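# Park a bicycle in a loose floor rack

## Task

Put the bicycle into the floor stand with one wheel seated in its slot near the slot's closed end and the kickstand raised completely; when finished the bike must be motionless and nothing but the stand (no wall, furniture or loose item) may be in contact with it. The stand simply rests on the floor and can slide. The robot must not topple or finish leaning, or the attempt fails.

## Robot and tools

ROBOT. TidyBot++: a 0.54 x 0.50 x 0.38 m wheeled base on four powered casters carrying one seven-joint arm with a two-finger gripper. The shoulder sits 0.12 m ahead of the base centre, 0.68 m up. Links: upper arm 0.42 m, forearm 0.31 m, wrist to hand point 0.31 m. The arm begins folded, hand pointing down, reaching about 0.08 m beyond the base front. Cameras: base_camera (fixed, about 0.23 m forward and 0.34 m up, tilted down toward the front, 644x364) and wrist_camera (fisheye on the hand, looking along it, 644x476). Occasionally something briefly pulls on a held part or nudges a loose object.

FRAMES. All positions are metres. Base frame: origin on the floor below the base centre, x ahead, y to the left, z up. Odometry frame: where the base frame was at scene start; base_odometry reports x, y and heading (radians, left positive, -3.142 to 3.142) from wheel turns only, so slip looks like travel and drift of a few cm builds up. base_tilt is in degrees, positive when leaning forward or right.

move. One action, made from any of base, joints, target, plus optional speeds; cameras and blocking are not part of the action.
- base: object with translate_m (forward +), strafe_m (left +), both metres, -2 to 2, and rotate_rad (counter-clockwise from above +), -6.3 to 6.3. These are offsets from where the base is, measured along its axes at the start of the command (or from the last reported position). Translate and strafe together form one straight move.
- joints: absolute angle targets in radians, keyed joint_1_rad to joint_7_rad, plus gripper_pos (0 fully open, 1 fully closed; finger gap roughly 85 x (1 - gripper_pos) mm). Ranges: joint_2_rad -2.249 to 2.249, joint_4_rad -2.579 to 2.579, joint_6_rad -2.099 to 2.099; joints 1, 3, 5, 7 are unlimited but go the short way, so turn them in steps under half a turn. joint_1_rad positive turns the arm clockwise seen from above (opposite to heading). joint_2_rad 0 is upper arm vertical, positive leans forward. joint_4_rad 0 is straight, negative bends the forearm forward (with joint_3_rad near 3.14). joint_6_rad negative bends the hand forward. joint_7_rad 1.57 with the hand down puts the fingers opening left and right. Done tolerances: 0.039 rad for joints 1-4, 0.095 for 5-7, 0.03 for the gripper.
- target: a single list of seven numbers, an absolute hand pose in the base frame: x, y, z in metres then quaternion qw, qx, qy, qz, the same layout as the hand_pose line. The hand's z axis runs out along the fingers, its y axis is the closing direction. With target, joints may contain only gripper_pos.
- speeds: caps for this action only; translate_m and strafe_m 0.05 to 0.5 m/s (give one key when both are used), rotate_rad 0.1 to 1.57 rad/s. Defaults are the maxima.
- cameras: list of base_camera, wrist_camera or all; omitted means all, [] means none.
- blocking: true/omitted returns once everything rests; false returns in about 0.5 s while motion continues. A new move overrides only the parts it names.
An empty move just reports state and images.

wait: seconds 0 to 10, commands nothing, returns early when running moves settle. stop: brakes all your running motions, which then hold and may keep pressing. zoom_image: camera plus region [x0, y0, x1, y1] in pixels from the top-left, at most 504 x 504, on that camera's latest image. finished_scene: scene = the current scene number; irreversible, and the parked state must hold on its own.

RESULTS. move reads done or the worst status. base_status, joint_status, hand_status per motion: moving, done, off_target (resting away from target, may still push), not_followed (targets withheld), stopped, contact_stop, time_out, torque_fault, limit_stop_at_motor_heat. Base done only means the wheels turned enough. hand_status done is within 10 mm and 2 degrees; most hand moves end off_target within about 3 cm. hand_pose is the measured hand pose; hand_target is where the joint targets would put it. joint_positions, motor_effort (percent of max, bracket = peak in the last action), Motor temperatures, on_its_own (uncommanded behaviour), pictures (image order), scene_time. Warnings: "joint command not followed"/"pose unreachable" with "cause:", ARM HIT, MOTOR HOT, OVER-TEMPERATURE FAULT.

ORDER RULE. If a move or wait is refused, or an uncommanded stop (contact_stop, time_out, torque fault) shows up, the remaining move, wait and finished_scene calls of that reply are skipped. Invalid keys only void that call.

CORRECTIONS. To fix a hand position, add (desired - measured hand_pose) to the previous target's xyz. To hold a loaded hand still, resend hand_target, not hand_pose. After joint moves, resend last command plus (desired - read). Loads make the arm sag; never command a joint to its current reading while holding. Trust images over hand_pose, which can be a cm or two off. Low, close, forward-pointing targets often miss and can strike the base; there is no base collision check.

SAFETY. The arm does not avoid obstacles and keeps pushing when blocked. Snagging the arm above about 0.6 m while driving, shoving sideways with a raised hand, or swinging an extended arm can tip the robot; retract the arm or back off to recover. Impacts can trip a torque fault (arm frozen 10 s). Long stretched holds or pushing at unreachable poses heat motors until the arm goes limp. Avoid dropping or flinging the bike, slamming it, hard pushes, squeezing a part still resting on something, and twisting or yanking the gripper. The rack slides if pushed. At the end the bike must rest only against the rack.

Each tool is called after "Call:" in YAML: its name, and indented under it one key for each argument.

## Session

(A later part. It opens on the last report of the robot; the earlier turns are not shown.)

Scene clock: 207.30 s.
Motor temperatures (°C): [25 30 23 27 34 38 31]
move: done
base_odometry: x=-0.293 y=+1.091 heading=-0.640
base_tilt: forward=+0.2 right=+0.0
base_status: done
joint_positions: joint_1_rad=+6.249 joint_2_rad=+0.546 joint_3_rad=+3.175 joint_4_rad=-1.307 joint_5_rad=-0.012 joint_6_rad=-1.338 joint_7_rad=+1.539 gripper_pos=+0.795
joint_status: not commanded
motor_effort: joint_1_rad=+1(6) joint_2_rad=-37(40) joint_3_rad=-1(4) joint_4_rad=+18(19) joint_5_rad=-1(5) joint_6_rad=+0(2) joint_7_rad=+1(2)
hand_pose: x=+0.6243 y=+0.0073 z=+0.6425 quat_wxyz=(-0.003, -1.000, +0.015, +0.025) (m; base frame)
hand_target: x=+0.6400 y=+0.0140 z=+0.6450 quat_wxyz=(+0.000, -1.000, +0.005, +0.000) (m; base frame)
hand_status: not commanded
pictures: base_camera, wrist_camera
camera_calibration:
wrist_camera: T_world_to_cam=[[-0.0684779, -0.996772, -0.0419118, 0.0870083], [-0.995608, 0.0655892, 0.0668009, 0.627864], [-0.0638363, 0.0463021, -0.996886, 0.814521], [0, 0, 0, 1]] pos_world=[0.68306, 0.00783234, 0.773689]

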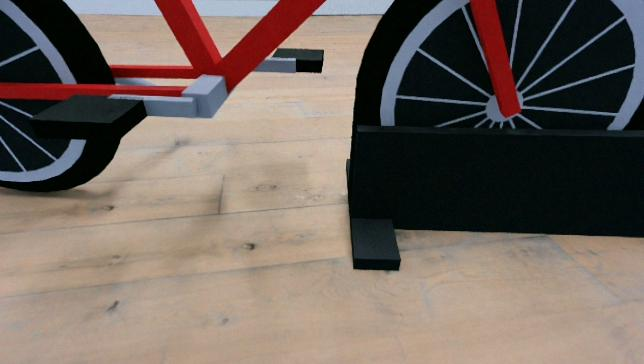

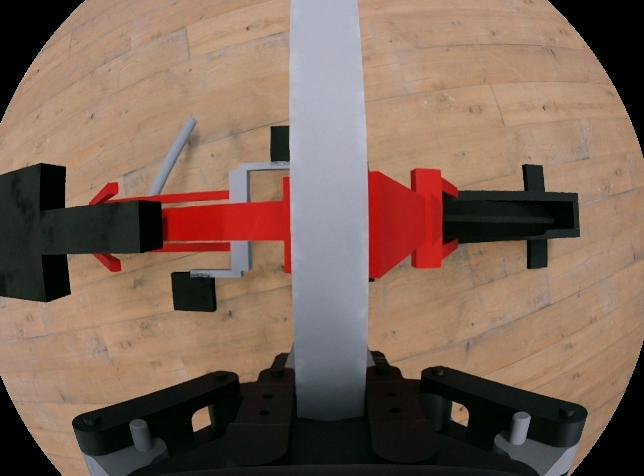

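Call:
move:
  base: {"strafe_m": -0.06}
  speeds: {"strafe_m": 0.08}
  cameras: ["wrist_camera"]

Call:
zoom_image:
  camera: "wrist_camera"
  region: [400, 140, 644, 320]

Call:
move:
  base: {"strafe_m": -0.02}
  speeds: {"strafe_m": 0.05}
  cameras: ["wrist_camera", "base_camera"]

Call:
zoom_image:
  camera: "wrist_camera"
  region: [400, 140, 644, 320]

Scene clock: 209.63 s.
Motor temperatures (°C): [25 30 23 27 34 38 31]
move: done
base_odometry: x=-0.329 y=+1.043 heading=-0.640
base_tilt: forward=+0.3 right=+0.0
base_status: done
joint_positions: joint_1_rad=+6.247 joint_2_rad=+0.546 joint_3_rad=+3.174 joint_4_rad=-1.307 joint_5_rad=-0.012 joint_6_rad=-1.337 joint_7_rad=+1.540 gripper_pos=+0.795
joint_status: not commanded
motor_effort: joint_1_rad=+0(5) joint_2_rad=-38(38) joint_3_rad=-1(4) joint_4_rad=+17(18) joint_5_rad=-2(5) joint_6_rad=-1(3) joint_7_rad=+0(2)
hand_pose: x=+0.6244 y=+0.0086 z=+0.6426 quat_wxyz=(-0.003, -1.000, +0.013, +0.024) (m; base frame)
hand_target: x=+0.6400 y=+0.0140 z=+0.6450 quat_wxyz=(+0.000, -1.000, +0.005, +0.000) (m; base frame)
hand_status: not commanded
pictures: wrist_camera
camera_calibration:
wrist_camera: T_world_to_cam=[[-0.0653037, -0.996977, -0.0420937, 0.0864273], [-0.995844, 0.0624295, 0.0663155, 0.628318], [-0.0634872, 0.0462494, -0.99691, 0.814394], [0, 0, 0, 1]] pos_world=[0.683054, 0.00927524, 0.773849]

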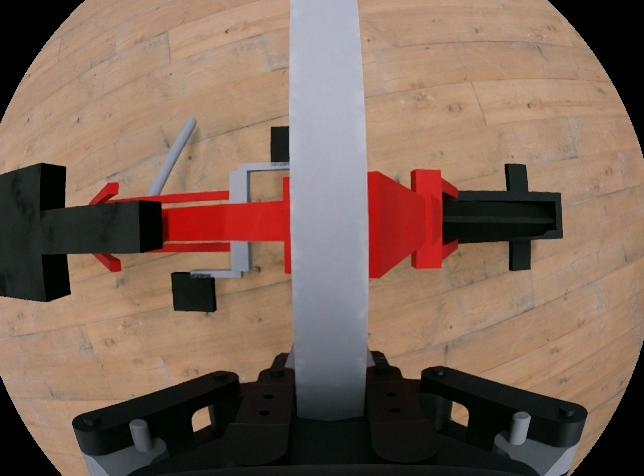

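Scaled by 2.066.

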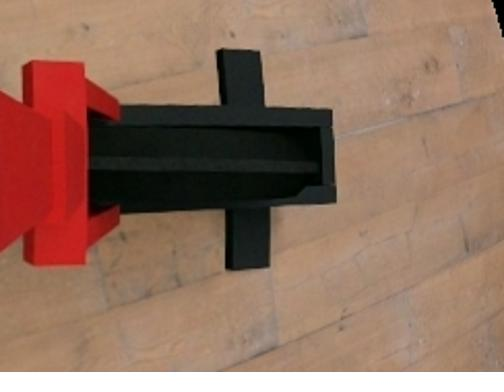

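Scene clock: 210.50 s.
Motor temperatures (°C): [25 30 23 27 34 38 31]
move: done
base_odometry: x=-0.342 y=+1.027 heading=-0.640
base_tilt: forward=+0.3 right=+0.0
base_status: done
joint_positions: joint_1_rad=+6.245 joint_2_rad=+0.546 joint_3_rad=+3.174 joint_4_rad=-1.307 joint_5_rad=-0.012 joint_6_rad=-1.337 joint_7_rad=+1.540 gripper_pos=+0.795
joint_status: not commanded
motor_effort: joint_1_rad=+0(5) joint_2_rad=-37(38) joint_3_rad=-1(4) joint_4_rad=+17(18) joint_5_rad=-3(4) joint_6_rad=-1(2) joint_7_rad=-1(1)
hand_pose: x=+0.6244 y=+0.0095 z=+0.6426 quat_wxyz=(-0.003, -1.000, +0.012, +0.024) (m; base frame)
hand_target: x=+0.6400 y=+0.0140 z=+0.6450 quat_wxyz=(+0.000, -1.000, +0.005, +0.000) (m; base frame)
hand_status: not commanded
pictures: base_camera, wrist_camera
camera_calibration:
wrist_camera: T_world_to_cam=[[-0.0631365, -0.997124, -0.0419314, 0.0858985], [-0.995981, 0.0602783, 0.0662466, 0.62841], [-0.0635285, 0.0459455, -0.996922, 0.814387], [0, 0, 0, 1]] pos_world=[0.683045, 0.0103545, 0.773852]

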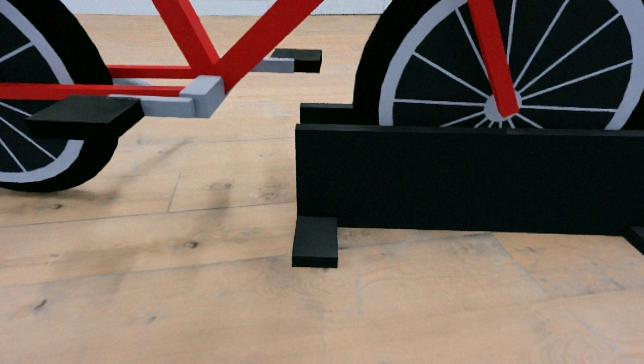

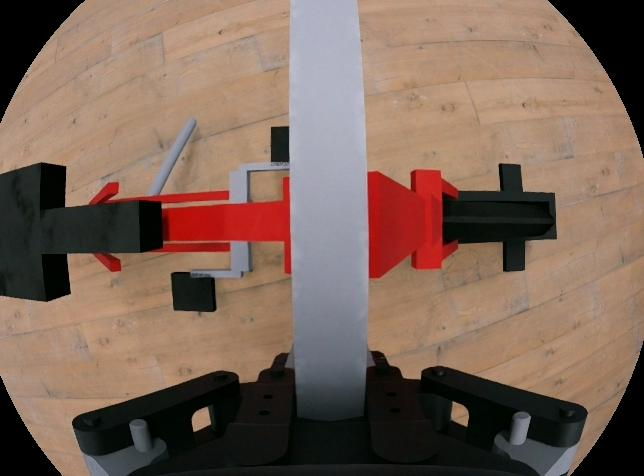

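Scaled by 2.066.

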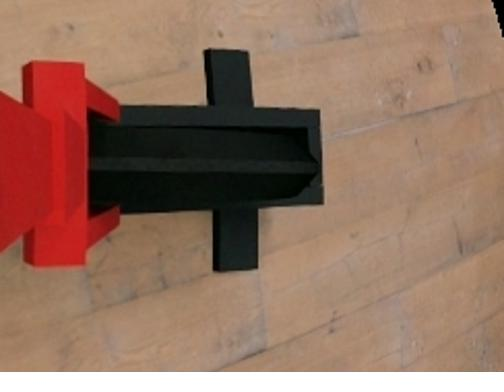

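Call:
move:
  base: {"strafe_m": -0.012}
  speeds: {"strafe_m": 0.05}
  cameras: ["wrist_camera"]

Call:
zoom_image:
  camera: "wrist_camera"
  region: [400, 140, 644, 320]

Call:
move:
  base: {"translate_m": 0.03}
  speeds: {"translate_m": 0.08}
  cameras: ["wrist_camera", "base_camera"]

Call:
zoom_image:
  camera: "wrist_camera"
  region: [400, 140, 644, 320]

Scene clock: 211.63 s.
Motor temperatures (°C): [25 30 23 27 34 38 31]
move: done
base_odometry: x=-0.349 y=+1.017 heading=-0.641
base_tilt: forward=+0.3 right=+0.0
base_status: done
joint_positions: joint_1_rad=+6.244 joint_2_rad=+0.546 joint_3_rad=+3.174 joint_4_rad=-1.307 joint_5_rad=-0.012 joint_6_rad=-1.337 joint_7_rad=+1.541 gripper_pos=+0.795
joint_status: not commanded
motor_effort: joint_1_rad=+0(5) joint_2_rad=-37(37) joint_3_rad=-2(3) joint_4_rad=+17(17) joint_5_rad=-3(4) joint_6_rad=+0(2) joint_7_rad=+0(2)
hand_pose: x=+0.6246 y=+0.0099 z=+0.6426 quat_wxyz=(-0.003, -1.000, +0.011, +0.024) (m; base frame)
hand_target: x=+0.6400 y=+0.0140 z=+0.6450 quat_wxyz=(+0.000, -1.000, +0.005, +0.000) (m; base frame)
hand_status: not commanded
pictures: wrist_camera
camera_calibration:
wrist_camera: T_world_to_cam=[[-0.0612477, -0.997247, -0.0417934, 0.0850168], [-0.996137, 0.0584325, 0.0655457, 0.629136], [-0.0629232, 0.0456465, -0.996974, 0.814075], [0, 0, 0, 1]] pos_world=[0.683137, 0.010861, 0.773928]

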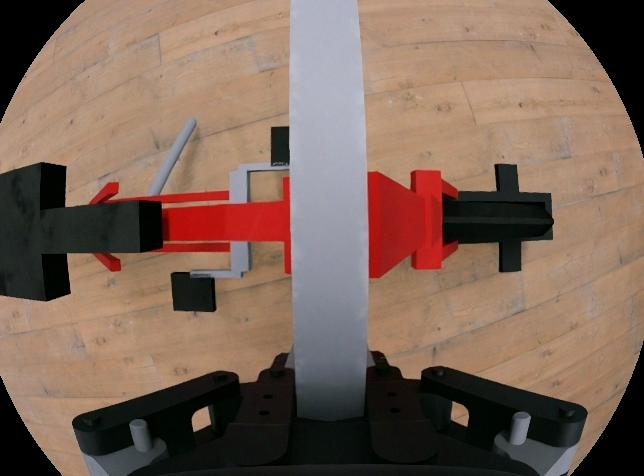

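Scaled by 2.066.

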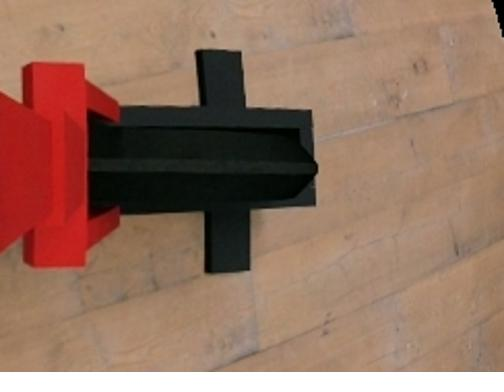

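Scene clock: 212.50 s.
Motor temperatures (°C): [25 30 23 27 34 38 31]
move: done
base_odometry: x=-0.325 y=+0.999 heading=-0.641
base_tilt: forward=+0.3 right=+0.0
base_status: done
joint_positions: joint_1_rad=+6.244 joint_2_rad=+0.544 joint_3_rad=+3.174 joint_4_rad=-1.304 joint_5_rad=-0.012 joint_6_rad=-1.337 joint_7_rad=+1.541 gripper_pos=+0.795
joint_status: not commanded
motor_effort: joint_1_rad=+1(2) joint_2_rad=-37(39) joint_3_rad=-1(1) joint_4_rad=+17(21) joint_5_rad=-1(2) joint_6_rad=-1(2) joint_7_rad=+0(1)
hand_pose: x=+0.6258 y=+0.0101 z=+0.6447 quat_wxyz=(-0.003, -1.000, +0.011, +0.021) (m; base frame)
hand_target: x=+0.6400 y=+0.0140 z=+0.6450 quat_wxyz=(+0.000, -1.000, +0.005, +0.000) (m; base frame)
hand_status: not commanded
pictures: base_camera, wrist_camera
camera_calibration:
wrist_camera: T_world_to_cam=[[-0.0606496, -0.997264, -0.0422541, 0.0852975], [-0.996499, 0.0580537, 0.0601684, 0.633917], [-0.0575508, 0.0457553, -0.997294, 0.813089], [0, 0, 0, 1]] pos_world=[0.683664, 0.0110598, 0.776351]

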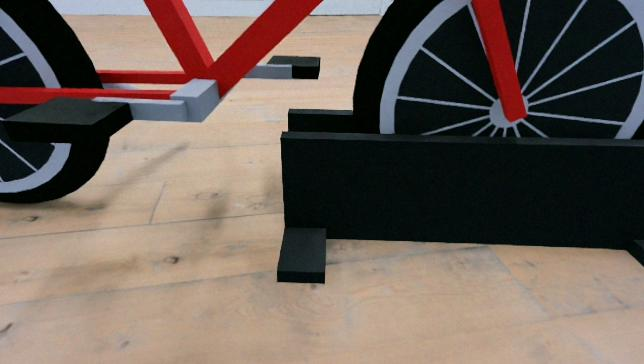

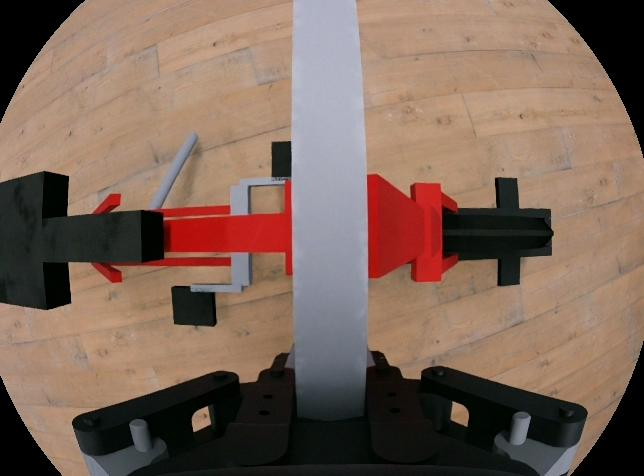

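Scaled by 2.066.

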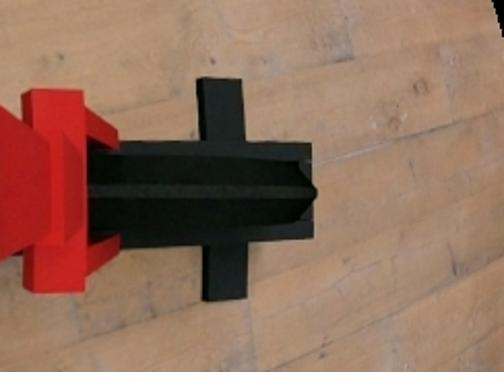

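Call:
move:
  joints: {"gripper_pos": 0.7}
  cameras: ["wrist_camera", "base_camera"]

Scene clock: 213.33 s.
Motor temperatures (°C): [25 30 23 27 34 38 31]
move: done
base_odometry: x=-0.325 y=+0.999 heading=-0.641
base_tilt: forward=+0.3 right=+0.0
base_status: not commanded
joint_positions: joint_1_rad=+6.244 joint_2_rad=+0.543 joint_3_rad=+3.174 joint_4_rad=-1.305 joint_5_rad=-0.012 joint_6_rad=-1.337 joint_7_rad=+1.541 gripper_pos=+0.700
joint_status: all done
motor_effort: joint_1_rad=+0(1) joint_2_rad=-35(37) joint_3_rad=-1(2) joint_4_rad=+16(17) joint_5_rad=+0(1) joint_6_rad=-1(1) joint_7_rad=+1(1)
hand_pose: x=+0.6258 y=+0.0100 z=+0.6448 quat_wxyz=(-0.003, -1.000, +0.011, +0.021) (m; base frame)
hand_target: x=+0.6400 y=+0.0140 z=+0.6450 quat_wxyz=(+0.000, -1.000, +0.005, +0.000) (m; base frame)
hand_status: not commanded
pictures: base_camera, wrist_camera
camera_calibration:
wrist_camera: T_world_to_cam=[[-0.0607916, -0.997255, -0.0422667, 0.0853226], [-0.996497, 0.0582003, 0.0600516, 0.633985], [-0.0574269, 0.0457692, -0.9973, 0.813085], [0, 0, 0, 1]] pos_world=[0.683644, 0.010976, 0.776424]

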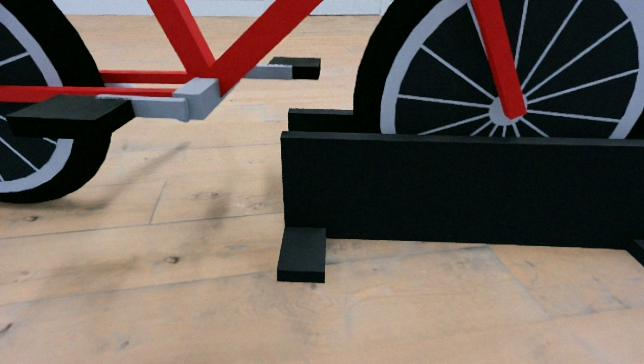

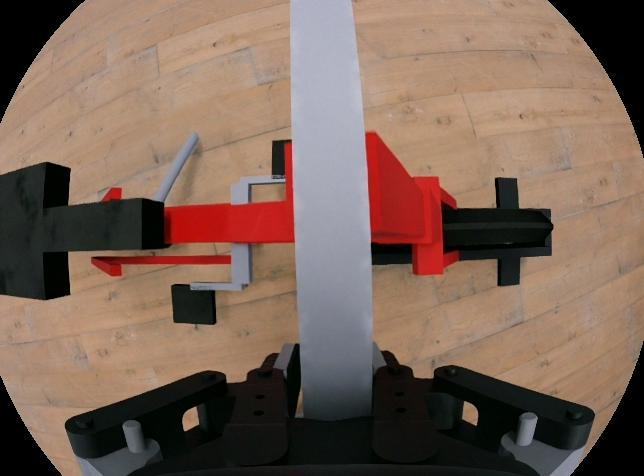

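Call:
move:
  joints: {"gripper_pos": 0.3}
  cameras: ["wrist_camera"]

Call:
move:
  target: [0.63, 0.014, 0.74, 0, 1, 0, 0]
  cameras: ["wrist_camera", "base_camera"]

Scene clock: 214.20 s.
Motor temperatures (°C): [25 30 23 27 34 38 31]
move: done
base_odometry: x=-0.325 y=+0.999 heading=-0.641
base_tilt: forward=+0.3 right=+0.0
base_status: not commanded
joint_positions: joint_1_rad=+6.244 joint_2_rad=+0.543 joint_3_rad=+3.174 joint_4_rad=-1.305 joint_5_rad=-0.012 joint_6_rad=-1.337 joint_7_rad=+1.541 gripper_pos=+0.300
joint_status: all done
motor_effort: joint_1_rad=+1(1) joint_2_rad=-35(35) joint_3_rad=+0(1) joint_4_rad=+16(17) joint_5_rad=+1(2) joint_6_rad=+0(1) joint_7_rad=+1(1)
hand_pose: x=+0.6258 y=+0.0100 z=+0.6448 quat_wxyz=(-0.003, -1.000, +0.011, +0.021) (m; base frame)
hand_target: x=+0.6400 y=+0.0140 z=+0.6450 quat_wxyz=(+0.000, -1.000, +0.005, +0.000) (m; base frame)
hand_status: not commanded
pictures: wrist_camera
camera_calibration:
wrist_camera: T_world_to_cam=[[-0.0607916, -0.997255, -0.0422667, 0.0853226], [-0.996497, 0.0582003, 0.0600516, 0.633985], [-0.0574269, 0.0457692, -0.9973, 0.813085], [0, 0, 0, 1]] pos_world=[0.683644, 0.010976, 0.776424]

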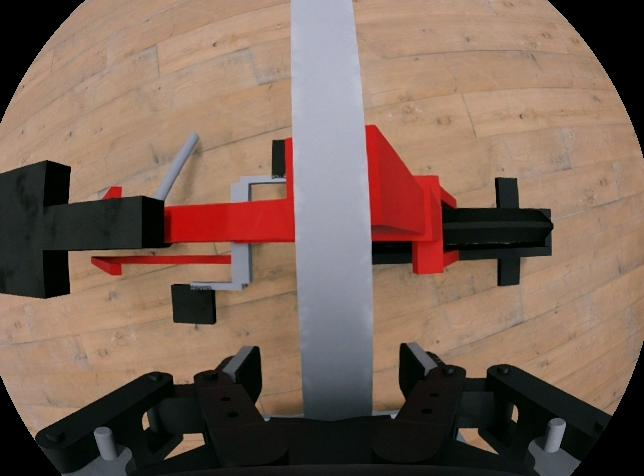

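Scene clock: 215.40 s.
Motor temperatures (°C): [25 30 23 27 34 38 31]
move: off_target
base_odometry: x=-0.325 y=+0.999 heading=-0.641
base_tilt: forward=+0.3 right=+0.0
base_status: not commanded
joint_positions: joint_1_rad=+6.244 joint_2_rad=+0.482 joint_3_rad=+3.174 joint_4_rad=-1.102 joint_5_rad=-0.012 joint_6_rad=-1.492 joint_7_rad=+1.541 gripper_pos=+0.300
joint_status: not commanded
motor_effort: joint_1_rad=+1(1) joint_2_rad=-34(38) joint_3_rad=+0(1) joint_4_rad=+17(18) joint_5_rad=+1(2) joint_6_rad=+1(1) joint_7_rad=+1(1)
hand_pose: x=+0.6489 y=+0.0113 z=+0.7398 quat_wxyz=(-0.001, -0.999, +0.010, -0.033) (m; base frame)
hand_target: x=+0.6300 y=+0.0140 z=+0.7400 quat_wxyz=(+0.000, -1.000, +0.000, +0.000) (m; base frame)
hand_status: off_target (0.019 m and 3.9 deg from the pose sent, 0.095 m and 2.8 deg at the start)
pictures: base_camera, wrist_camera
camera_calibration:
wrist_camera: T_world_to_cam=[[-0.0531358, -0.997251, -0.0516433, 0.0940348], [-0.99729, 0.055631, -0.0481426, 0.731838], [0.0508832, 0.0489453, -0.997505, 0.838896], [0, 0, 0, 1]] pos_world=[0.692166, 0.0120035, 0.876891]

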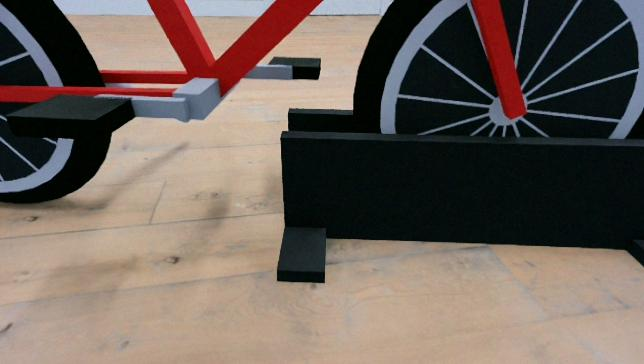

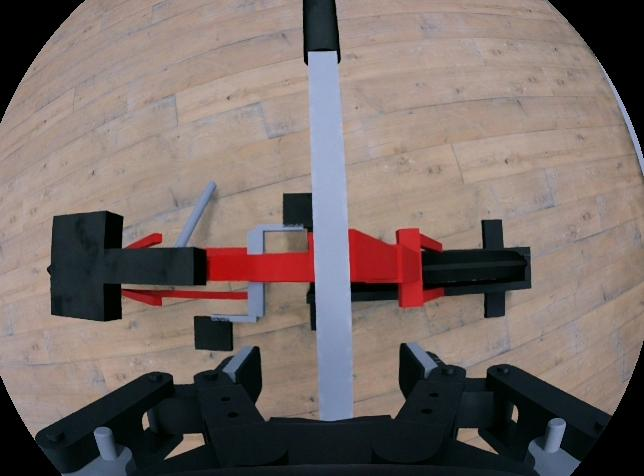

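Call:
move:
  joints: {"joint_1_rad": 0, "joint_2_rad": -0.366, "joint_3_rad": 3.14, "joint_4_rad": -2.2, "joint_5_rad": 0, "joint_6_rad": -0.4, "joint_7_rad": 1.54}
  base: {"strafe_m": 0.3, "translate_m": -0.05}
  cameras: ["wrist_camera"]

Call:
move:
  base: {"strafe_m": 0.9}
  joints: {"joint_4_rad": -2.5}
  cameras: ["wrist_camera"]

Call:
move:
  base: {"translate_m": 1.5, "rotate_rad": 3.14}
  cameras: ["wrist_camera"]

Scene clock: 218.47 s.
Motor temperatures (°C): [25 30 23 27 34 38 31]
move: done
base_odometry: x=-0.185 y=+1.269 heading=-0.642
base_tilt: forward=+0.2 right=+0.0
base_status: done
joint_positions: joint_1_rad=+6.265 joint_2_rad=-0.351 joint_3_rad=+3.166 joint_4_rad=-2.186 joint_5_rad=-0.012 joint_6_rad=-0.480 joint_7_rad=+1.541 gripper_pos=+0.300
joint_status: all done
motor_effort: joint_1_rad=+1(4) joint_2_rad=-6(35) joint_3_rad=+0(2) joint_4_rad=+20(22) joint_5_rad=+1(2) joint_6_rad=+6(7) joint_7_rad=+1(2)
hand_pose: x=+0.5070 y=+0.0002 z=+0.7842 quat_wxyz=(+0.013, -0.915, +0.021, -0.402) (m; base frame)
hand_target: x=+0.5173 y=+0.0020 z=+0.8013 quat_wxyz=(+0.007, -0.899, +0.013, -0.438) (m; base frame)
hand_status: not commanded
pictures: wrist_camera
camera_calibration:
wrist_camera: T_world_to_cam=[[-0.0160108, -0.994532, -0.1032, 0.09928], [-0.688153, 0.0858395, -0.72047, 0.963534], [0.725389, 0.0594819, -0.685765, 0.304532], [0, 0, 0, 1]] pos_world=[0.443745, -0.00208635, 0.91328]

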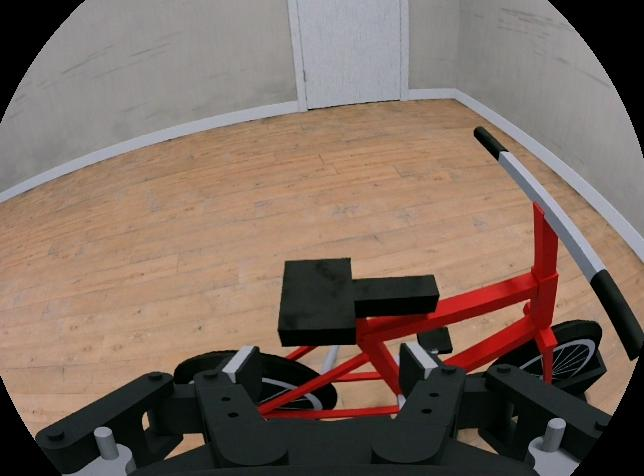

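Scene clock: 221.27 s.
Motor temperatures (°C): [25 30 23 27 34 38 31]
move: done
base_odometry: x=+0.353 y=+1.990 heading=-0.641
base_tilt: forward=+0.2 right=+0.0
base_status: done
joint_positions: joint_1_rad=+6.268 joint_2_rad=-0.352 joint_3_rad=+3.161 joint_4_rad=-2.488 joint_5_rad=-0.012 joint_6_rad=-0.473 joint_7_rad=+1.541 gripper_pos=+0.300
joint_status: all done
motor_effort: joint_1_rad=+1(1) joint_2_rad=-3(7) joint_3_rad=+0(1) joint_4_rad=+17(21) joint_5_rad=+1(2) joint_6_rad=+4(7) joint_7_rad=+1(1)
hand_pose: x=+0.3975 y=+0.0022 z=+0.6401 quat_wxyz=(+0.011, -0.965, +0.022, -0.263) (m; base frame)
hand_target: x=+0.4119 y=+0.0018 z=+0.6513 quat_wxyz=(+0.005, -0.954, +0.014, -0.299) (m; base frame)
hand_status: not commanded
pictures: wrist_camera
camera_calibration:
wrist_camera: T_world_to_cam=[[-0.0419787, -0.994663, -0.0942491, 0.0892615], [-0.868159, 0.0830028, -0.489296, 0.707843], [0.494508, 0.0612832, -0.86701, 0.49282], [0, 0, 0, 1]] pos_world=[0.374564, -0.000169451, 0.782037]

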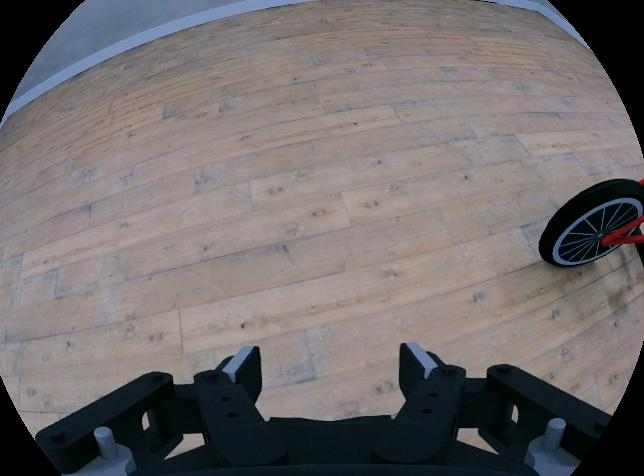

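Scene clock: 226.03 s.
Motor temperatures (°C): [25 29 23 27 34 38 31]
move: done
base_odometry: x=+1.556 y=+1.093 heading=+2.500
base_tilt: forward=+0.2 right=+0.0
base_status: done
joint_positions: joint_1_rad=+6.269 joint_2_rad=-0.360 joint_3_rad=+3.161 joint_4_rad=-2.493 joint_5_rad=-0.012 joint_6_rad=-0.471 joint_7_rad=+1.541 gripper_pos=+0.300
joint_status: not commanded
motor_effort: joint_1_rad=+1(1) joint_2_rad=-3(4) joint_3_rad=+0(1) joint_4_rad=+18(19) joint_5_rad=+1(2) joint_6_rad=+4(5) joint_7_rad=+1(1)
hand_pose: x=+0.3965 y=+0.0020 z=+0.6409 quat_wxyz=(+0.011, -0.964, +0.022, -0.266) (m; base frame)
hand_target: x=+0.4119 y=+0.0018 z=+0.6513 quat_wxyz=(+0.005, -0.954, +0.014, -0.299) (m; base frame)
hand_status: not commanded
pictures: wrist_camera
camera_calibration:
wrist_camera: T_world_to_cam=[[-0.042295, -0.994618, -0.0945877, 0.0893986], [-0.865096, 0.083819, -0.494554, 0.709494], [0.49982, 0.0609103, -0.863985, 0.489941], [0, 0, 0, 1]] pos_world=[0.372679, -0.000394138, 0.782641]

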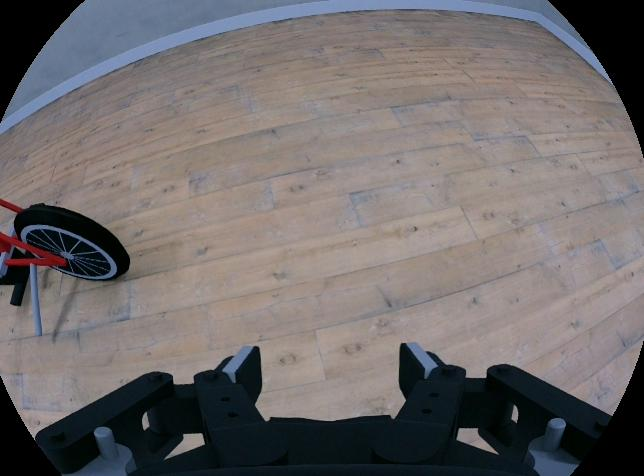

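Call:
move:
  base: {"strafe_m": 0.8}
  joints: {"joint_6_rad": -0.7}
  cameras: ["base_camera", "wrist_camera"]

Call:
zoom_image:
  camera: "base_camera"
  region: [200, 0, 500, 200]

Scene clock: 228.80 s.
Motor temperatures (°C): [25 29 23 27 34 38 31]
move: done
base_odometry: x=+1.077 y=+0.452 heading=+2.501
base_tilt: forward=+0.2 right=+0.0
base_status: done
joint_positions: joint_1_rad=+6.269 joint_2_rad=-0.360 joint_3_rad=+3.161 joint_4_rad=-2.502 joint_5_rad=-0.012 joint_6_rad=-0.683 joint_7_rad=+1.541 gripper_pos=+0.300
joint_status: all done
motor_effort: joint_1_rad=+1(1) joint_2_rad=-2(4) joint_3_rad=+0(1) joint_4_rad=+16(18) joint_5_rad=+0(2) joint_6_rad=+3(5) joint_7_rad=+1(1)
hand_pose: x=+0.3325 y=+0.0033 z=+0.6100 quat_wxyz=(+0.010, -0.987, +0.021, -0.158) (m; base frame)
hand_target: x=+0.3285 y=+0.0016 z=+0.6102 quat_wxyz=(+0.002, -0.988, +0.014, -0.153) (m; base frame)
hand_status: not commanded
pictures: base_camera, wrist_camera
camera_calibration:
wrist_camera: T_world_to_cam=[[-0.0579972, -0.994649, -0.0854923, 0.0847305], [-0.952852, 0.0807017, -0.292508, 0.54463], [0.297842, 0.0644968, -0.952434, 0.616319], [0, 0, 0, 1]] pos_world=[0.3403, 0.000574033, 0.753555]

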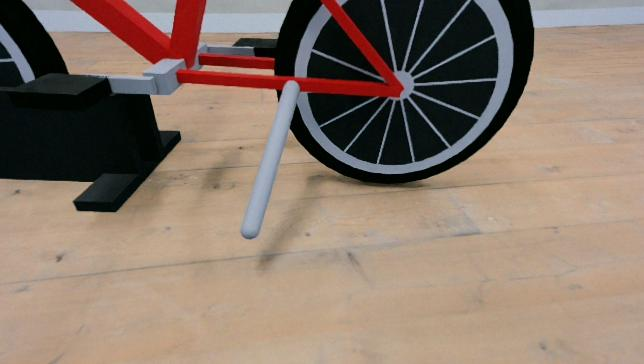

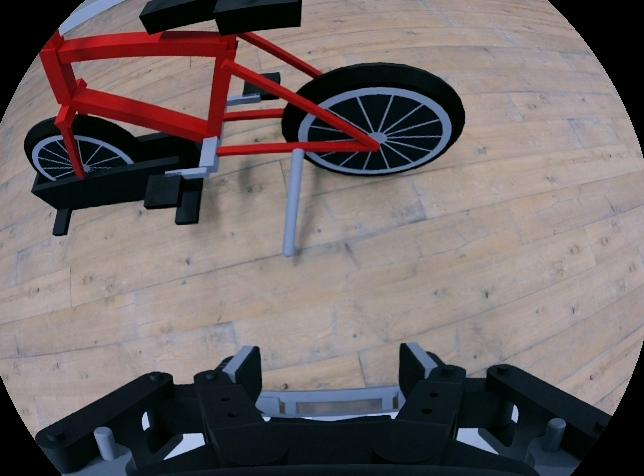

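Scaled by 1.680.

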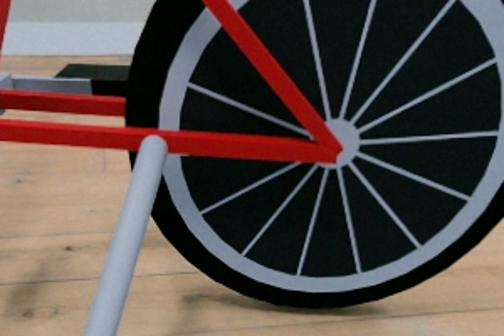

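Call:
move:
  base: {"translate_m": -0.25, "strafe_m": 0.13}
  joints: {"gripper_pos": 1.0}
  cameras: []

Call:
move:
  joints: {"joint_1_rad": 0, "joint_2_rad": 1.84, "joint_3_rad": 3.14, "joint_4_rad": -1.428, "joint_5_rad": 0, "joint_6_rad": 1.086, "joint_7_rad": 1.57}
  cameras: ["base_camera", "wrist_camera"]

Scene clock: 232.07 s.
Motor temperatures (°C): [25 29 23 27 34 38 31]
move: done
base_odometry: x=+1.200 y=+0.198 heading=+2.500
base_tilt: forward=+0.2 right=+0.0
base_status: done
joint_positions: joint_1_rad=+6.269 joint_2_rad=-0.363 joint_3_rad=+3.161 joint_4_rad=-2.502 joint_5_rad=-0.012 joint_6_rad=-0.683 joint_7_rad=+1.541 gripper_pos=+0.999
joint_status: all done
motor_effort: joint_1_rad=+1(1) joint_2_rad=-2(4) joint_3_rad=+1(1) joint_4_rad=+17(18) joint_5_rad=+1(2) joint_6_rad=+3(3) joint_7_rad=+1(1)
hand_pose: x=+0.3326 y=+0.0033 z=+0.6105 quat_wxyz=(+0.010, -0.987, +0.021, -0.159) (m; base frame)
hand_target: x=+0.3285 y=+0.0016 z=+0.6102 quat_wxyz=(+0.002, -0.988, +0.014, -0.153) (m; base frame)
hand_status: not commanded
pictures: none
No camera images: "cameras" was empty.

Scene clock: 235.67 s.
Motor temperatures (°C): [25 29 23 27 34 38 31]
move: done
base_odometry: x=+1.200 y=+0.198 heading=+2.500
base_tilt: forward=+0.3 right=+0.0
base_status: not commanded
joint_positions: joint_1_rad=+6.269 joint_2_rad=+1.816 joint_3_rad=+3.161 joint_4_rad=-1.443 joint_5_rad=-0.012 joint_6_rad=+1.006 joint_7_rad=+1.541 gripper_pos=+0.999
joint_status: all done
motor_effort: joint_1_rad=+1(2) joint_2_rad=-39(44) joint_3_rad=-1(2) joint_4_rad=+3(18) joint_5_rad=+0(2) joint_6_rad=+6(8) joint_7_rad=+1(2)
hand_pose: x=+0.7322 y=-0.0017 z=+0.0713 quat_wxyz=(-0.001, -0.903, +0.006, -0.430) (m; base frame)
hand_target: x=+0.7399 y=+0.0020 z=+0.0794 quat_wxyz=(+0.001, -0.887, +0.001, -0.462) (m; base frame)
hand_status: not commanded
pictures: base_camera, wrist_camera
camera_calibration:
wrist_camera: T_world_to_cam=[[0.00397276, -0.997938, -0.0640583, 0.00997324], [-0.642888, 0.0465174, -0.764547, 0.574975], [0.76595, 0.0442196, -0.641377, -0.380477], [0, 0, 0, 1]] pos_world=[0.661031, 0.0000308877, 0.196205]

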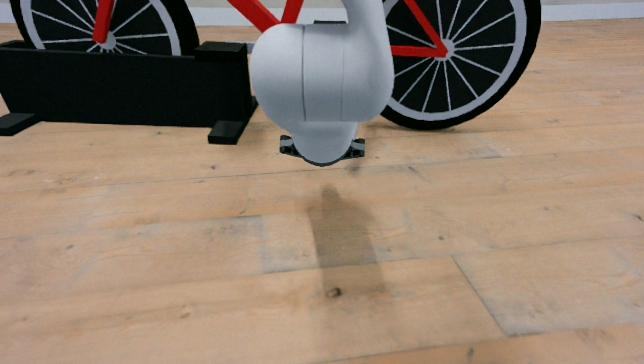

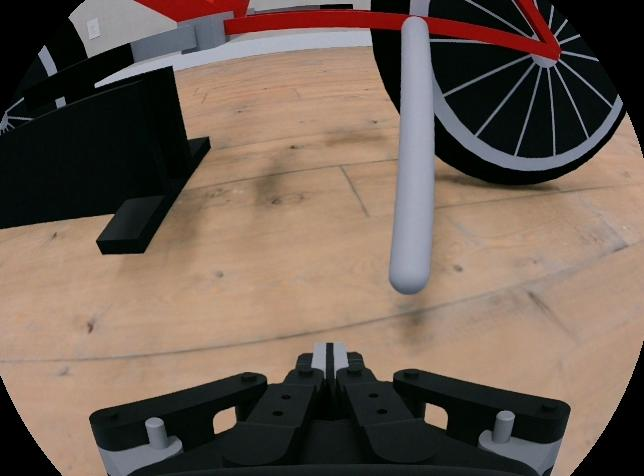

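Call:
move:
  base: {"translate_m": 0.125}
  speeds: {"translate_m": 0.2}
  cameras: ["base_camera", "wrist_camera"]

Scene clock: 237.27 s.
Motor temperatures (°C): [25 29 23 27 34 38 31]
move: done
base_odometry: x=+1.099 y=+0.273 heading=+2.501
base_tilt: forward=+0.2 right=+0.0
base_status: done
joint_positions: joint_1_rad=+6.270 joint_2_rad=+1.820 joint_3_rad=+3.161 joint_4_rad=-1.434 joint_5_rad=-0.012 joint_6_rad=+1.011 joint_7_rad=+1.541 gripper_pos=+0.999
joint_status: not commanded
motor_effort: joint_1_rad=+1(2) joint_2_rad=-39(41) joint_3_rad=-1(1) joint_4_rad=+3(5) joint_5_rad=+1(2) joint_6_rad=+7(7) joint_7_rad=+0(1)
hand_pose: x=+0.7349 y=-0.0020 z=+0.0715 quat_wxyz=(-0.001, -0.901, +0.006, -0.434) (m; base frame)
hand_target: x=+0.7399 y=+0.0020 z=+0.0794 quat_wxyz=(+0.001, -0.887, +0.001, -0.462) (m; base frame)
hand_status: not commanded
pictures: base_camera, wrist_camera
camera_calibration:
wrist_camera: T_world_to_cam=[[0.00426189, -0.997929, -0.0641803, 0.00953459], [-0.635539, 0.0468488, -0.770646, 0.571918], [0.772057, 0.0440735, -0.634023, -0.387413], [0, 0, 0, 1]] pos_world=[0.66254, -0.000204168, 0.19573]

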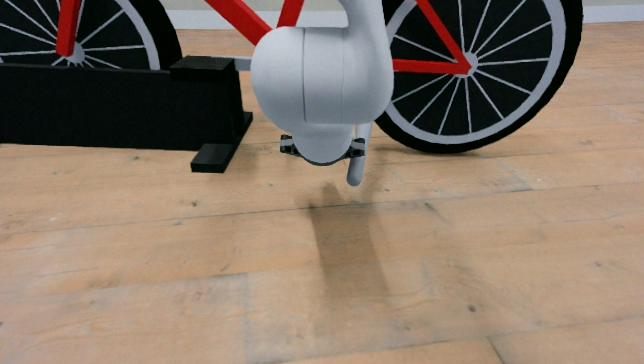

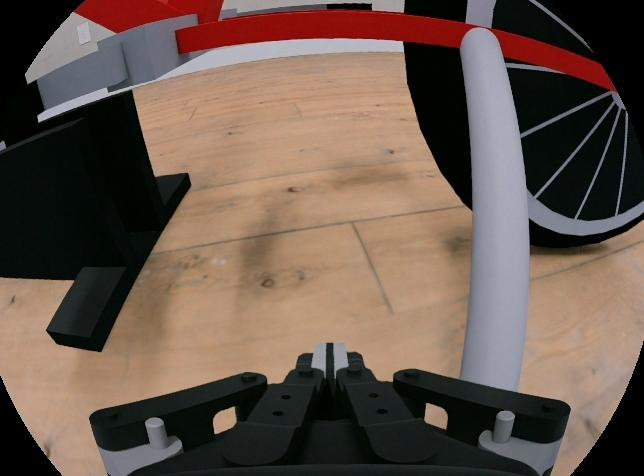

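Call:
move:
  base: {"strafe_m": -0.05}
  speeds: {"strafe_m": 0.08}
  cameras: ["base_camera", "wrist_camera"]

Scene clock: 239.13 s.
Motor temperatures (°C): [25 29 23 27 34 38 31]
move: done
base_odometry: x=+1.129 y=+0.313 heading=+2.501
base_tilt: forward=+0.3 right=+0.0
base_status: done
joint_positions: joint_1_rad=+6.242 joint_2_rad=+1.820 joint_3_rad=+3.125 joint_4_rad=-1.435 joint_5_rad=-0.002 joint_6_rad=+1.014 joint_7_rad=+1.541 gripper_pos=+0.999
joint_status: not commanded
motor_effort: joint_1_rad=+8(10) joint_2_rad=-38(39) joint_3_rad=+5(6) joint_4_rad=+7(7) joint_5_rad=-3(5) joint_6_rad=+6(7) joint_7_rad=+1(1)
hand_pose: x=+0.7340 y=+0.0337 z=+0.0723 quat_wxyz=(+0.022, -0.900, +0.001, -0.434) (m; base frame)
hand_target: x=+0.7399 y=+0.0020 z=+0.0794 quat_wxyz=(+0.001, -0.887, +0.001, -0.462) (m; base frame)
hand_status: not commanded
pictures: base_camera, wrist_camera
camera_calibration:
wrist_camera: T_world_to_cam=[[0.0333736, -0.994418, -0.100093, 0.0262909], [-0.636498, 0.0560659, -0.769238, 0.570605], [0.770556, 0.0893811, -0.631074, -0.388391], [0, 0, 0, 1]] pos_world=[0.661588, 0.0288675, 0.196459]

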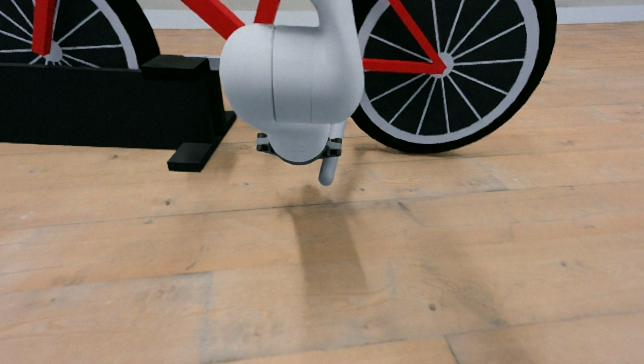

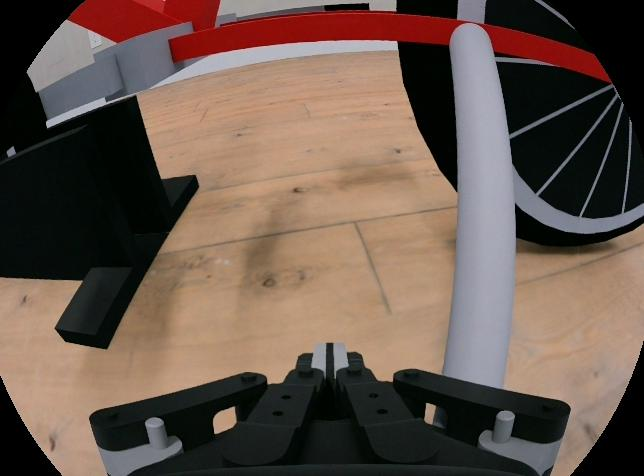

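Call:
move:
  base: {"strafe_m": 0.04}
  speeds: {"strafe_m": 0.15}
  cameras: []

Call:
move:
  joints: {"joint_1_rad": 0, "joint_2_rad": 1.766, "joint_3_rad": 3.14, "joint_4_rad": -1.5245, "joint_5_rad": 0, "joint_6_rad": 1.1086, "joint_7_rad": 1.57}
  cameras: []

Call:
move:
  base: {"strafe_m": -0.04, "translate_m": 0.02}
  speeds: {"strafe_m": 0.1}
  cameras: ["base_camera", "wrist_camera"]

Scene clock: 241.07 s.
Motor temperatures (°C): [25 29 23 27 34 38 31]
move: done
base_odometry: x=+1.105 y=+0.281 heading=+2.501
base_tilt: forward=+0.2 right=+0.0
base_status: done
joint_positions: joint_1_rad=+6.277 joint_2_rad=+1.820 joint_3_rad=+3.130 joint_4_rad=-1.434 joint_5_rad=-0.002 joint_6_rad=+1.015 joint_7_rad=+1.541 gripper_pos=+0.999
joint_status: not commanded
motor_effort: joint_1_rad=+1(7) joint_2_rad=-39(39) joint_3_rad=-2(3) joint_4_rad=+3(6) joint_5_rad=+2(2) joint_6_rad=+7(7) joint_7_rad=+1(1)
hand_pose: x=+0.7355 y=+0.0096 z=+0.0726 quat_wxyz=(+0.012, -0.900, +0.015, -0.436) (m; base frame)
hand_target: x=+0.7399 y=+0.0020 z=+0.0794 quat_wxyz=(+0.001, -0.887, +0.001, -0.462) (m; base frame)
hand_status: not commanded
pictures: none
No camera images: "cameras" was empty.

Scene clock: 242.00 s.
Motor temperatures (°C): [25 29 23 27 34 38 31]
move: done
base_odometry: x=+1.105 y=+0.281 heading=+2.501
base_tilt: forward=+0.2 right=+0.0
base_status: not commanded
joint_positions: joint_1_rad=+6.277 joint_2_rad=+1.768 joint_3_rad=+3.130 joint_4_rad=-1.514 joint_5_rad=-0.002 joint_6_rad=+1.032 joint_7_rad=+1.541 gripper_pos=+0.999
joint_status: all done
motor_effort: joint_1_rad=+1(1) joint_2_rad=-39(41) joint_3_rad=-1(2) joint_4_rad=+3(5) joint_5_rad=+2(2) joint_6_rad=+7(7) joint_7_rad=+1(2)
hand_pose: x=+0.7296 y=+0.0098 z=+0.0925 quat_wxyz=(+0.012, -0.902, +0.015, -0.431) (m; base frame)
hand_target: x=+0.7401 y=+0.0020 z=+0.1107 quat_wxyz=(+0.001, -0.887, +0.001, -0.462) (m; base frame)
hand_status: not commanded
pictures: none
No camera images: "cameras" was empty.

Scene clock: 242.97 s.
Motor temperatures (°C): [25 29 23 27 34 38 31]
move: done
base_odometry: x=+1.113 y=+0.325 heading=+2.501
base_tilt: forward=+0.2 right=+0.0
base_status: done
joint_positions: joint_1_rad=+6.268 joint_2_rad=+1.765 joint_3_rad=+3.127 joint_4_rad=-1.530 joint_5_rad=+0.002 joint_6_rad=+1.038 joint_7_rad=+1.541 gripper_pos=+0.999
joint_status: not commanded
motor_effort: joint_1_rad=+3(9) joint_2_rad=-38(40) joint_3_rad=+0(7) joint_4_rad=+4(9) joint_5_rad=-1(5) joint_6_rad=+6(7) joint_7_rad=+1(1)
hand_pose: x=+0.7244 y=+0.0177 z=+0.0929 quat_wxyz=(+0.016, -0.904, +0.010, -0.428) (m; base frame)
hand_target: x=+0.7401 y=+0.0020 z=+0.1107 quat_wxyz=(+0.001, -0.887, +0.001, -0.462) (m; base frame)
hand_status: not commanded
pictures: base_camera, wrist_camera
camera_calibration:
wrist_camera: T_world_to_cam=[[0.0114482, -0.995139, -0.0978162, 0.0284801], [-0.646827, 0.0672296, -0.759667, 0.587602], [0.762551, 0.0719671, -0.642913, -0.359438], [0, 0, 0, 1]] pos_world=[0.65384, 0.0147052, 0.21808]

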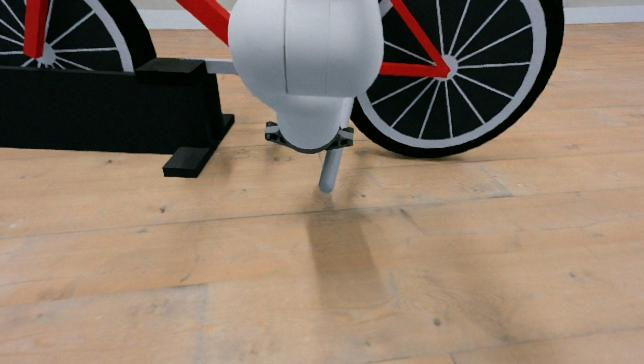

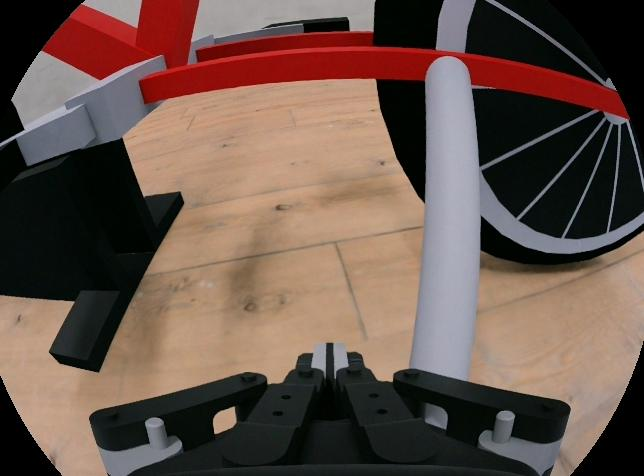

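Call:
move:
  base: {"strafe_m": 0.03, "translate_m": -0.025}
  speeds: {"strafe_m": 0.15}
  cameras: []

Call:
move:
  joints: {"joint_1_rad": 0, "joint_2_rad": 1.719, "joint_3_rad": 3.14, "joint_4_rad": -1.58, "joint_5_rad": 0, "joint_6_rad": 1.16, "joint_7_rad": 1.57}
  cameras: []

Call:
move:
  base: {"strafe_m": -0.035}
  speeds: {"strafe_m": 0.1}
  cameras: ["base_camera", "wrist_camera"]

Scene clock: 244.53 s.
Motor temperatures (°C): [25 29 23 27 34 38 31]
move: done
base_odometry: x=+1.115 y=+0.286 heading=+2.501
base_tilt: forward=+0.2 right=+0.0
base_status: done
joint_positions: joint_1_rad=+6.278 joint_2_rad=+1.765 joint_3_rad=+3.129 joint_4_rad=-1.527 joint_5_rad=+0.002 joint_6_rad=+1.039 joint_7_rad=+1.541 gripper_pos=+0.999
joint_status: not commanded
motor_effort: joint_1_rad=+1(4) joint_2_rad=-38(40) joint_3_rad=-2(3) joint_4_rad=+2(4) joint_5_rad=+2(2) joint_6_rad=+6(7) joint_7_rad=+1(1)
hand_pose: x=+0.7263 y=+0.0108 z=+0.0937 quat_wxyz=(+0.013, -0.903, +0.014, -0.429) (m; base frame)
hand_target: x=+0.7401 y=+0.0020 z=+0.1107 quat_wxyz=(+0.001, -0.887, +0.001, -0.462) (m; base frame)
hand_status: not commanded
pictures: none
No camera images: "cameras" was empty.

Scene clock: 245.40 s.
Motor temperatures (°C): [25 29 23 27 34 38 31]
move: done
base_odometry: x=+1.115 y=+0.286 heading=+2.501
base_tilt: forward=+0.2 right=+0.0
base_status: not commanded
joint_positions: joint_1_rad=+6.278 joint_2_rad=+1.719 joint_3_rad=+3.129 joint_4_rad=-1.573 joint_5_rad=+0.002 joint_6_rad=+1.083 joint_7_rad=+1.541 gripper_pos=+0.999
joint_status: all done
motor_effort: joint_1_rad=+1(1) joint_2_rad=-39(41) joint_3_rad=-1(2) joint_4_rad=+3(4) joint_5_rad=+1(2) joint_6_rad=+7(8) joint_7_rad=+1(2)
hand_pose: x=+0.7384 y=+0.0109 z=+0.1239 quat_wxyz=(+0.014, -0.893, +0.014, -0.450) (m; base frame)
hand_target: x=+0.7483 y=+0.0021 z=+0.1417 quat_wxyz=(+0.001, -0.877, +0.001, -0.481) (m; base frame)
hand_status: not commanded
pictures: none
No camera images: "cameras" was empty.

Scene clock: 246.30 s.
Motor temperatures (°C): [25 30 23 27 34 38 31]
move: done
base_odometry: x=+1.136 y=+0.314 heading=+2.501
base_tilt: forward=+0.2 right=+0.0
base_status: done
joint_positions: joint_1_rad=+6.285 joint_2_rad=+1.719 joint_3_rad=+3.129 joint_4_rad=-1.573 joint_5_rad=+0.002 joint_6_rad=+1.083 joint_7_rad=+1.541 gripper_pos=+0.999
joint_status: not commanded
motor_effort: joint_1_rad=+1(4) joint_2_rad=-39(40) joint_3_rad=-1(3) joint_4_rad=+3(3) joint_5_rad=+1(2) joint_6_rad=+7(7) joint_7_rad=+1(1)
hand_pose: x=+0.7385 y=+0.0065 z=+0.1240 quat_wxyz=(+0.012, -0.893, +0.017, -0.450) (m; base frame)
hand_target: x=+0.7483 y=+0.0021 z=+0.1417 quat_wxyz=(+0.001, -0.877, +0.001, -0.481) (m; base frame)
hand_status: not commanded
pictures: base_camera, wrist_camera
camera_calibration:
wrist_camera: T_world_to_cam=[[-0.000958802, -0.995328, -0.0965508, 0.0291891], [-0.60786, 0.0772457, -0.790278, 0.596043], [0.794044, 0.0579316, -0.605094, -0.377213], [0, 0, 0, 1]] pos_world=[0.661862, 0.00486347, 0.245609]

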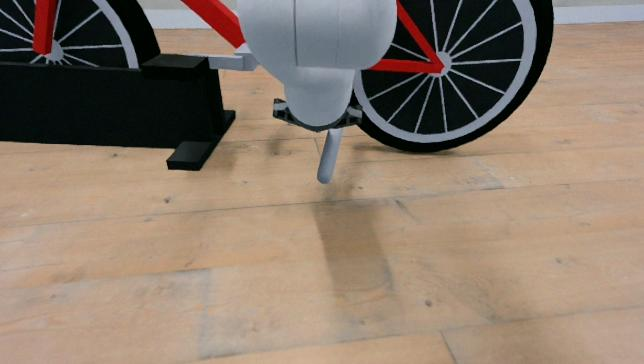

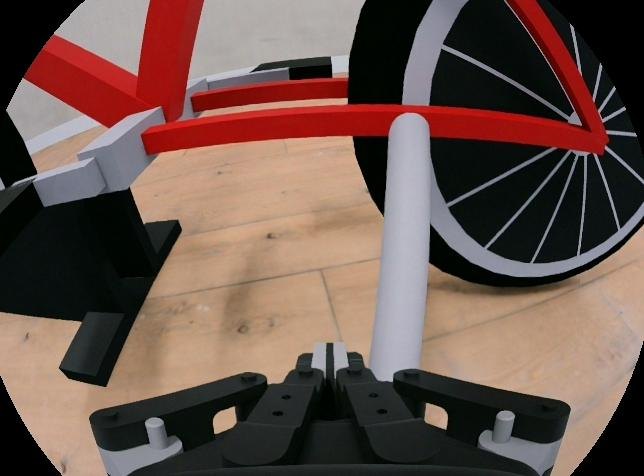

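Call:
move:
  base: {"translate_m": 0.012}
  joints: {"joint_2_rad": 1.748, "joint_4_rad": -1.565, "joint_6_rad": 1.16}
  cameras: []

Call:
move:
  base: {"strafe_m": -0.03}
  speeds: {"strafe_m": 0.1}
  cameras: ["base_camera", "wrist_camera"]

Scene clock: 249.27 s.
Motor temperatures (°C): [25 30 23 27 34 38 31]
move: done
base_odometry: x=+1.127 y=+0.322 heading=+2.500
base_tilt: forward=+0.3 right=+0.0
base_status: done
joint_positions: joint_1_rad=+6.285 joint_2_rad=+1.724 joint_3_rad=+3.129 joint_4_rad=-1.565 joint_5_rad=+0.002 joint_6_rad=+1.084 joint_7_rad=+1.541 gripper_pos=+0.999
joint_status: all done
motor_effort: joint_1_rad=+1(2) joint_2_rad=-39(41) joint_3_rad=-1(2) joint_4_rad=+3(5) joint_5_rad=+1(2) joint_6_rad=+7(7) joint_7_rad=+1(1)
hand_pose: x=+0.7393 y=+0.0065 z=+0.1222 quat_wxyz=(+0.012, -0.892, +0.017, -0.451) (m; base frame)
hand_target: x=+0.7396 y=+0.0020 z=+0.1267 quat_wxyz=(+0.001, -0.880, +0.001, -0.474) (m; base frame)
hand_status: not commanded
pictures: none
No camera images: "cameras" was empty.

Scene clock: 250.07 s.
Motor temperatures (°C): [25 30 23 27 34 38 31]
move: done
base_odometry: x=+1.144 y=+0.346 heading=+2.501
base_tilt: forward=+0.3 right=+0.0
base_status: done
joint_positions: joint_1_rad=+6.258 joint_2_rad=+1.724 joint_3_rad=+3.126 joint_4_rad=-1.565 joint_5_rad=+0.010 joint_6_rad=+1.084 joint_7_rad=+1.541 gripper_pos=+0.999
joint_status: not commanded
motor_effort: joint_1_rad=+5(8) joint_2_rad=-39(40) joint_3_rad=+3(5) joint_4_rad=+3(4) joint_5_rad=-3(5) joint_6_rad=+7(8) joint_7_rad=+1(1)
hand_pose: x=+0.7389 y=+0.0267 z=+0.1224 quat_wxyz=(+0.022, -0.892, +0.003, -0.451) (m; base frame)
hand_target: x=+0.7396 y=+0.0020 z=+0.1267 quat_wxyz=(+0.001, -0.880, +0.001, -0.474) (m; base frame)
hand_status: not commanded
pictures: base_camera, wrist_camera
camera_calibration:
wrist_camera: T_world_to_cam=[[0.0333875, -0.994376, -0.100505, 0.0242192], [-0.607486, 0.0596619, -0.792087, 0.593879], [0.793629, 0.0875012, -0.602077, -0.380512], [0, 0, 0, 1]] pos_world=[0.66195, 0.0219463, 0.24374]

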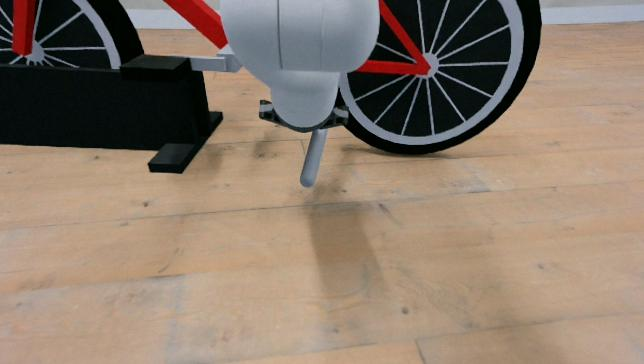

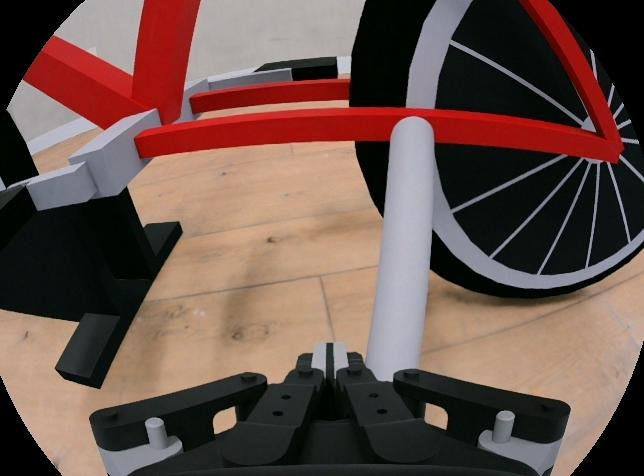

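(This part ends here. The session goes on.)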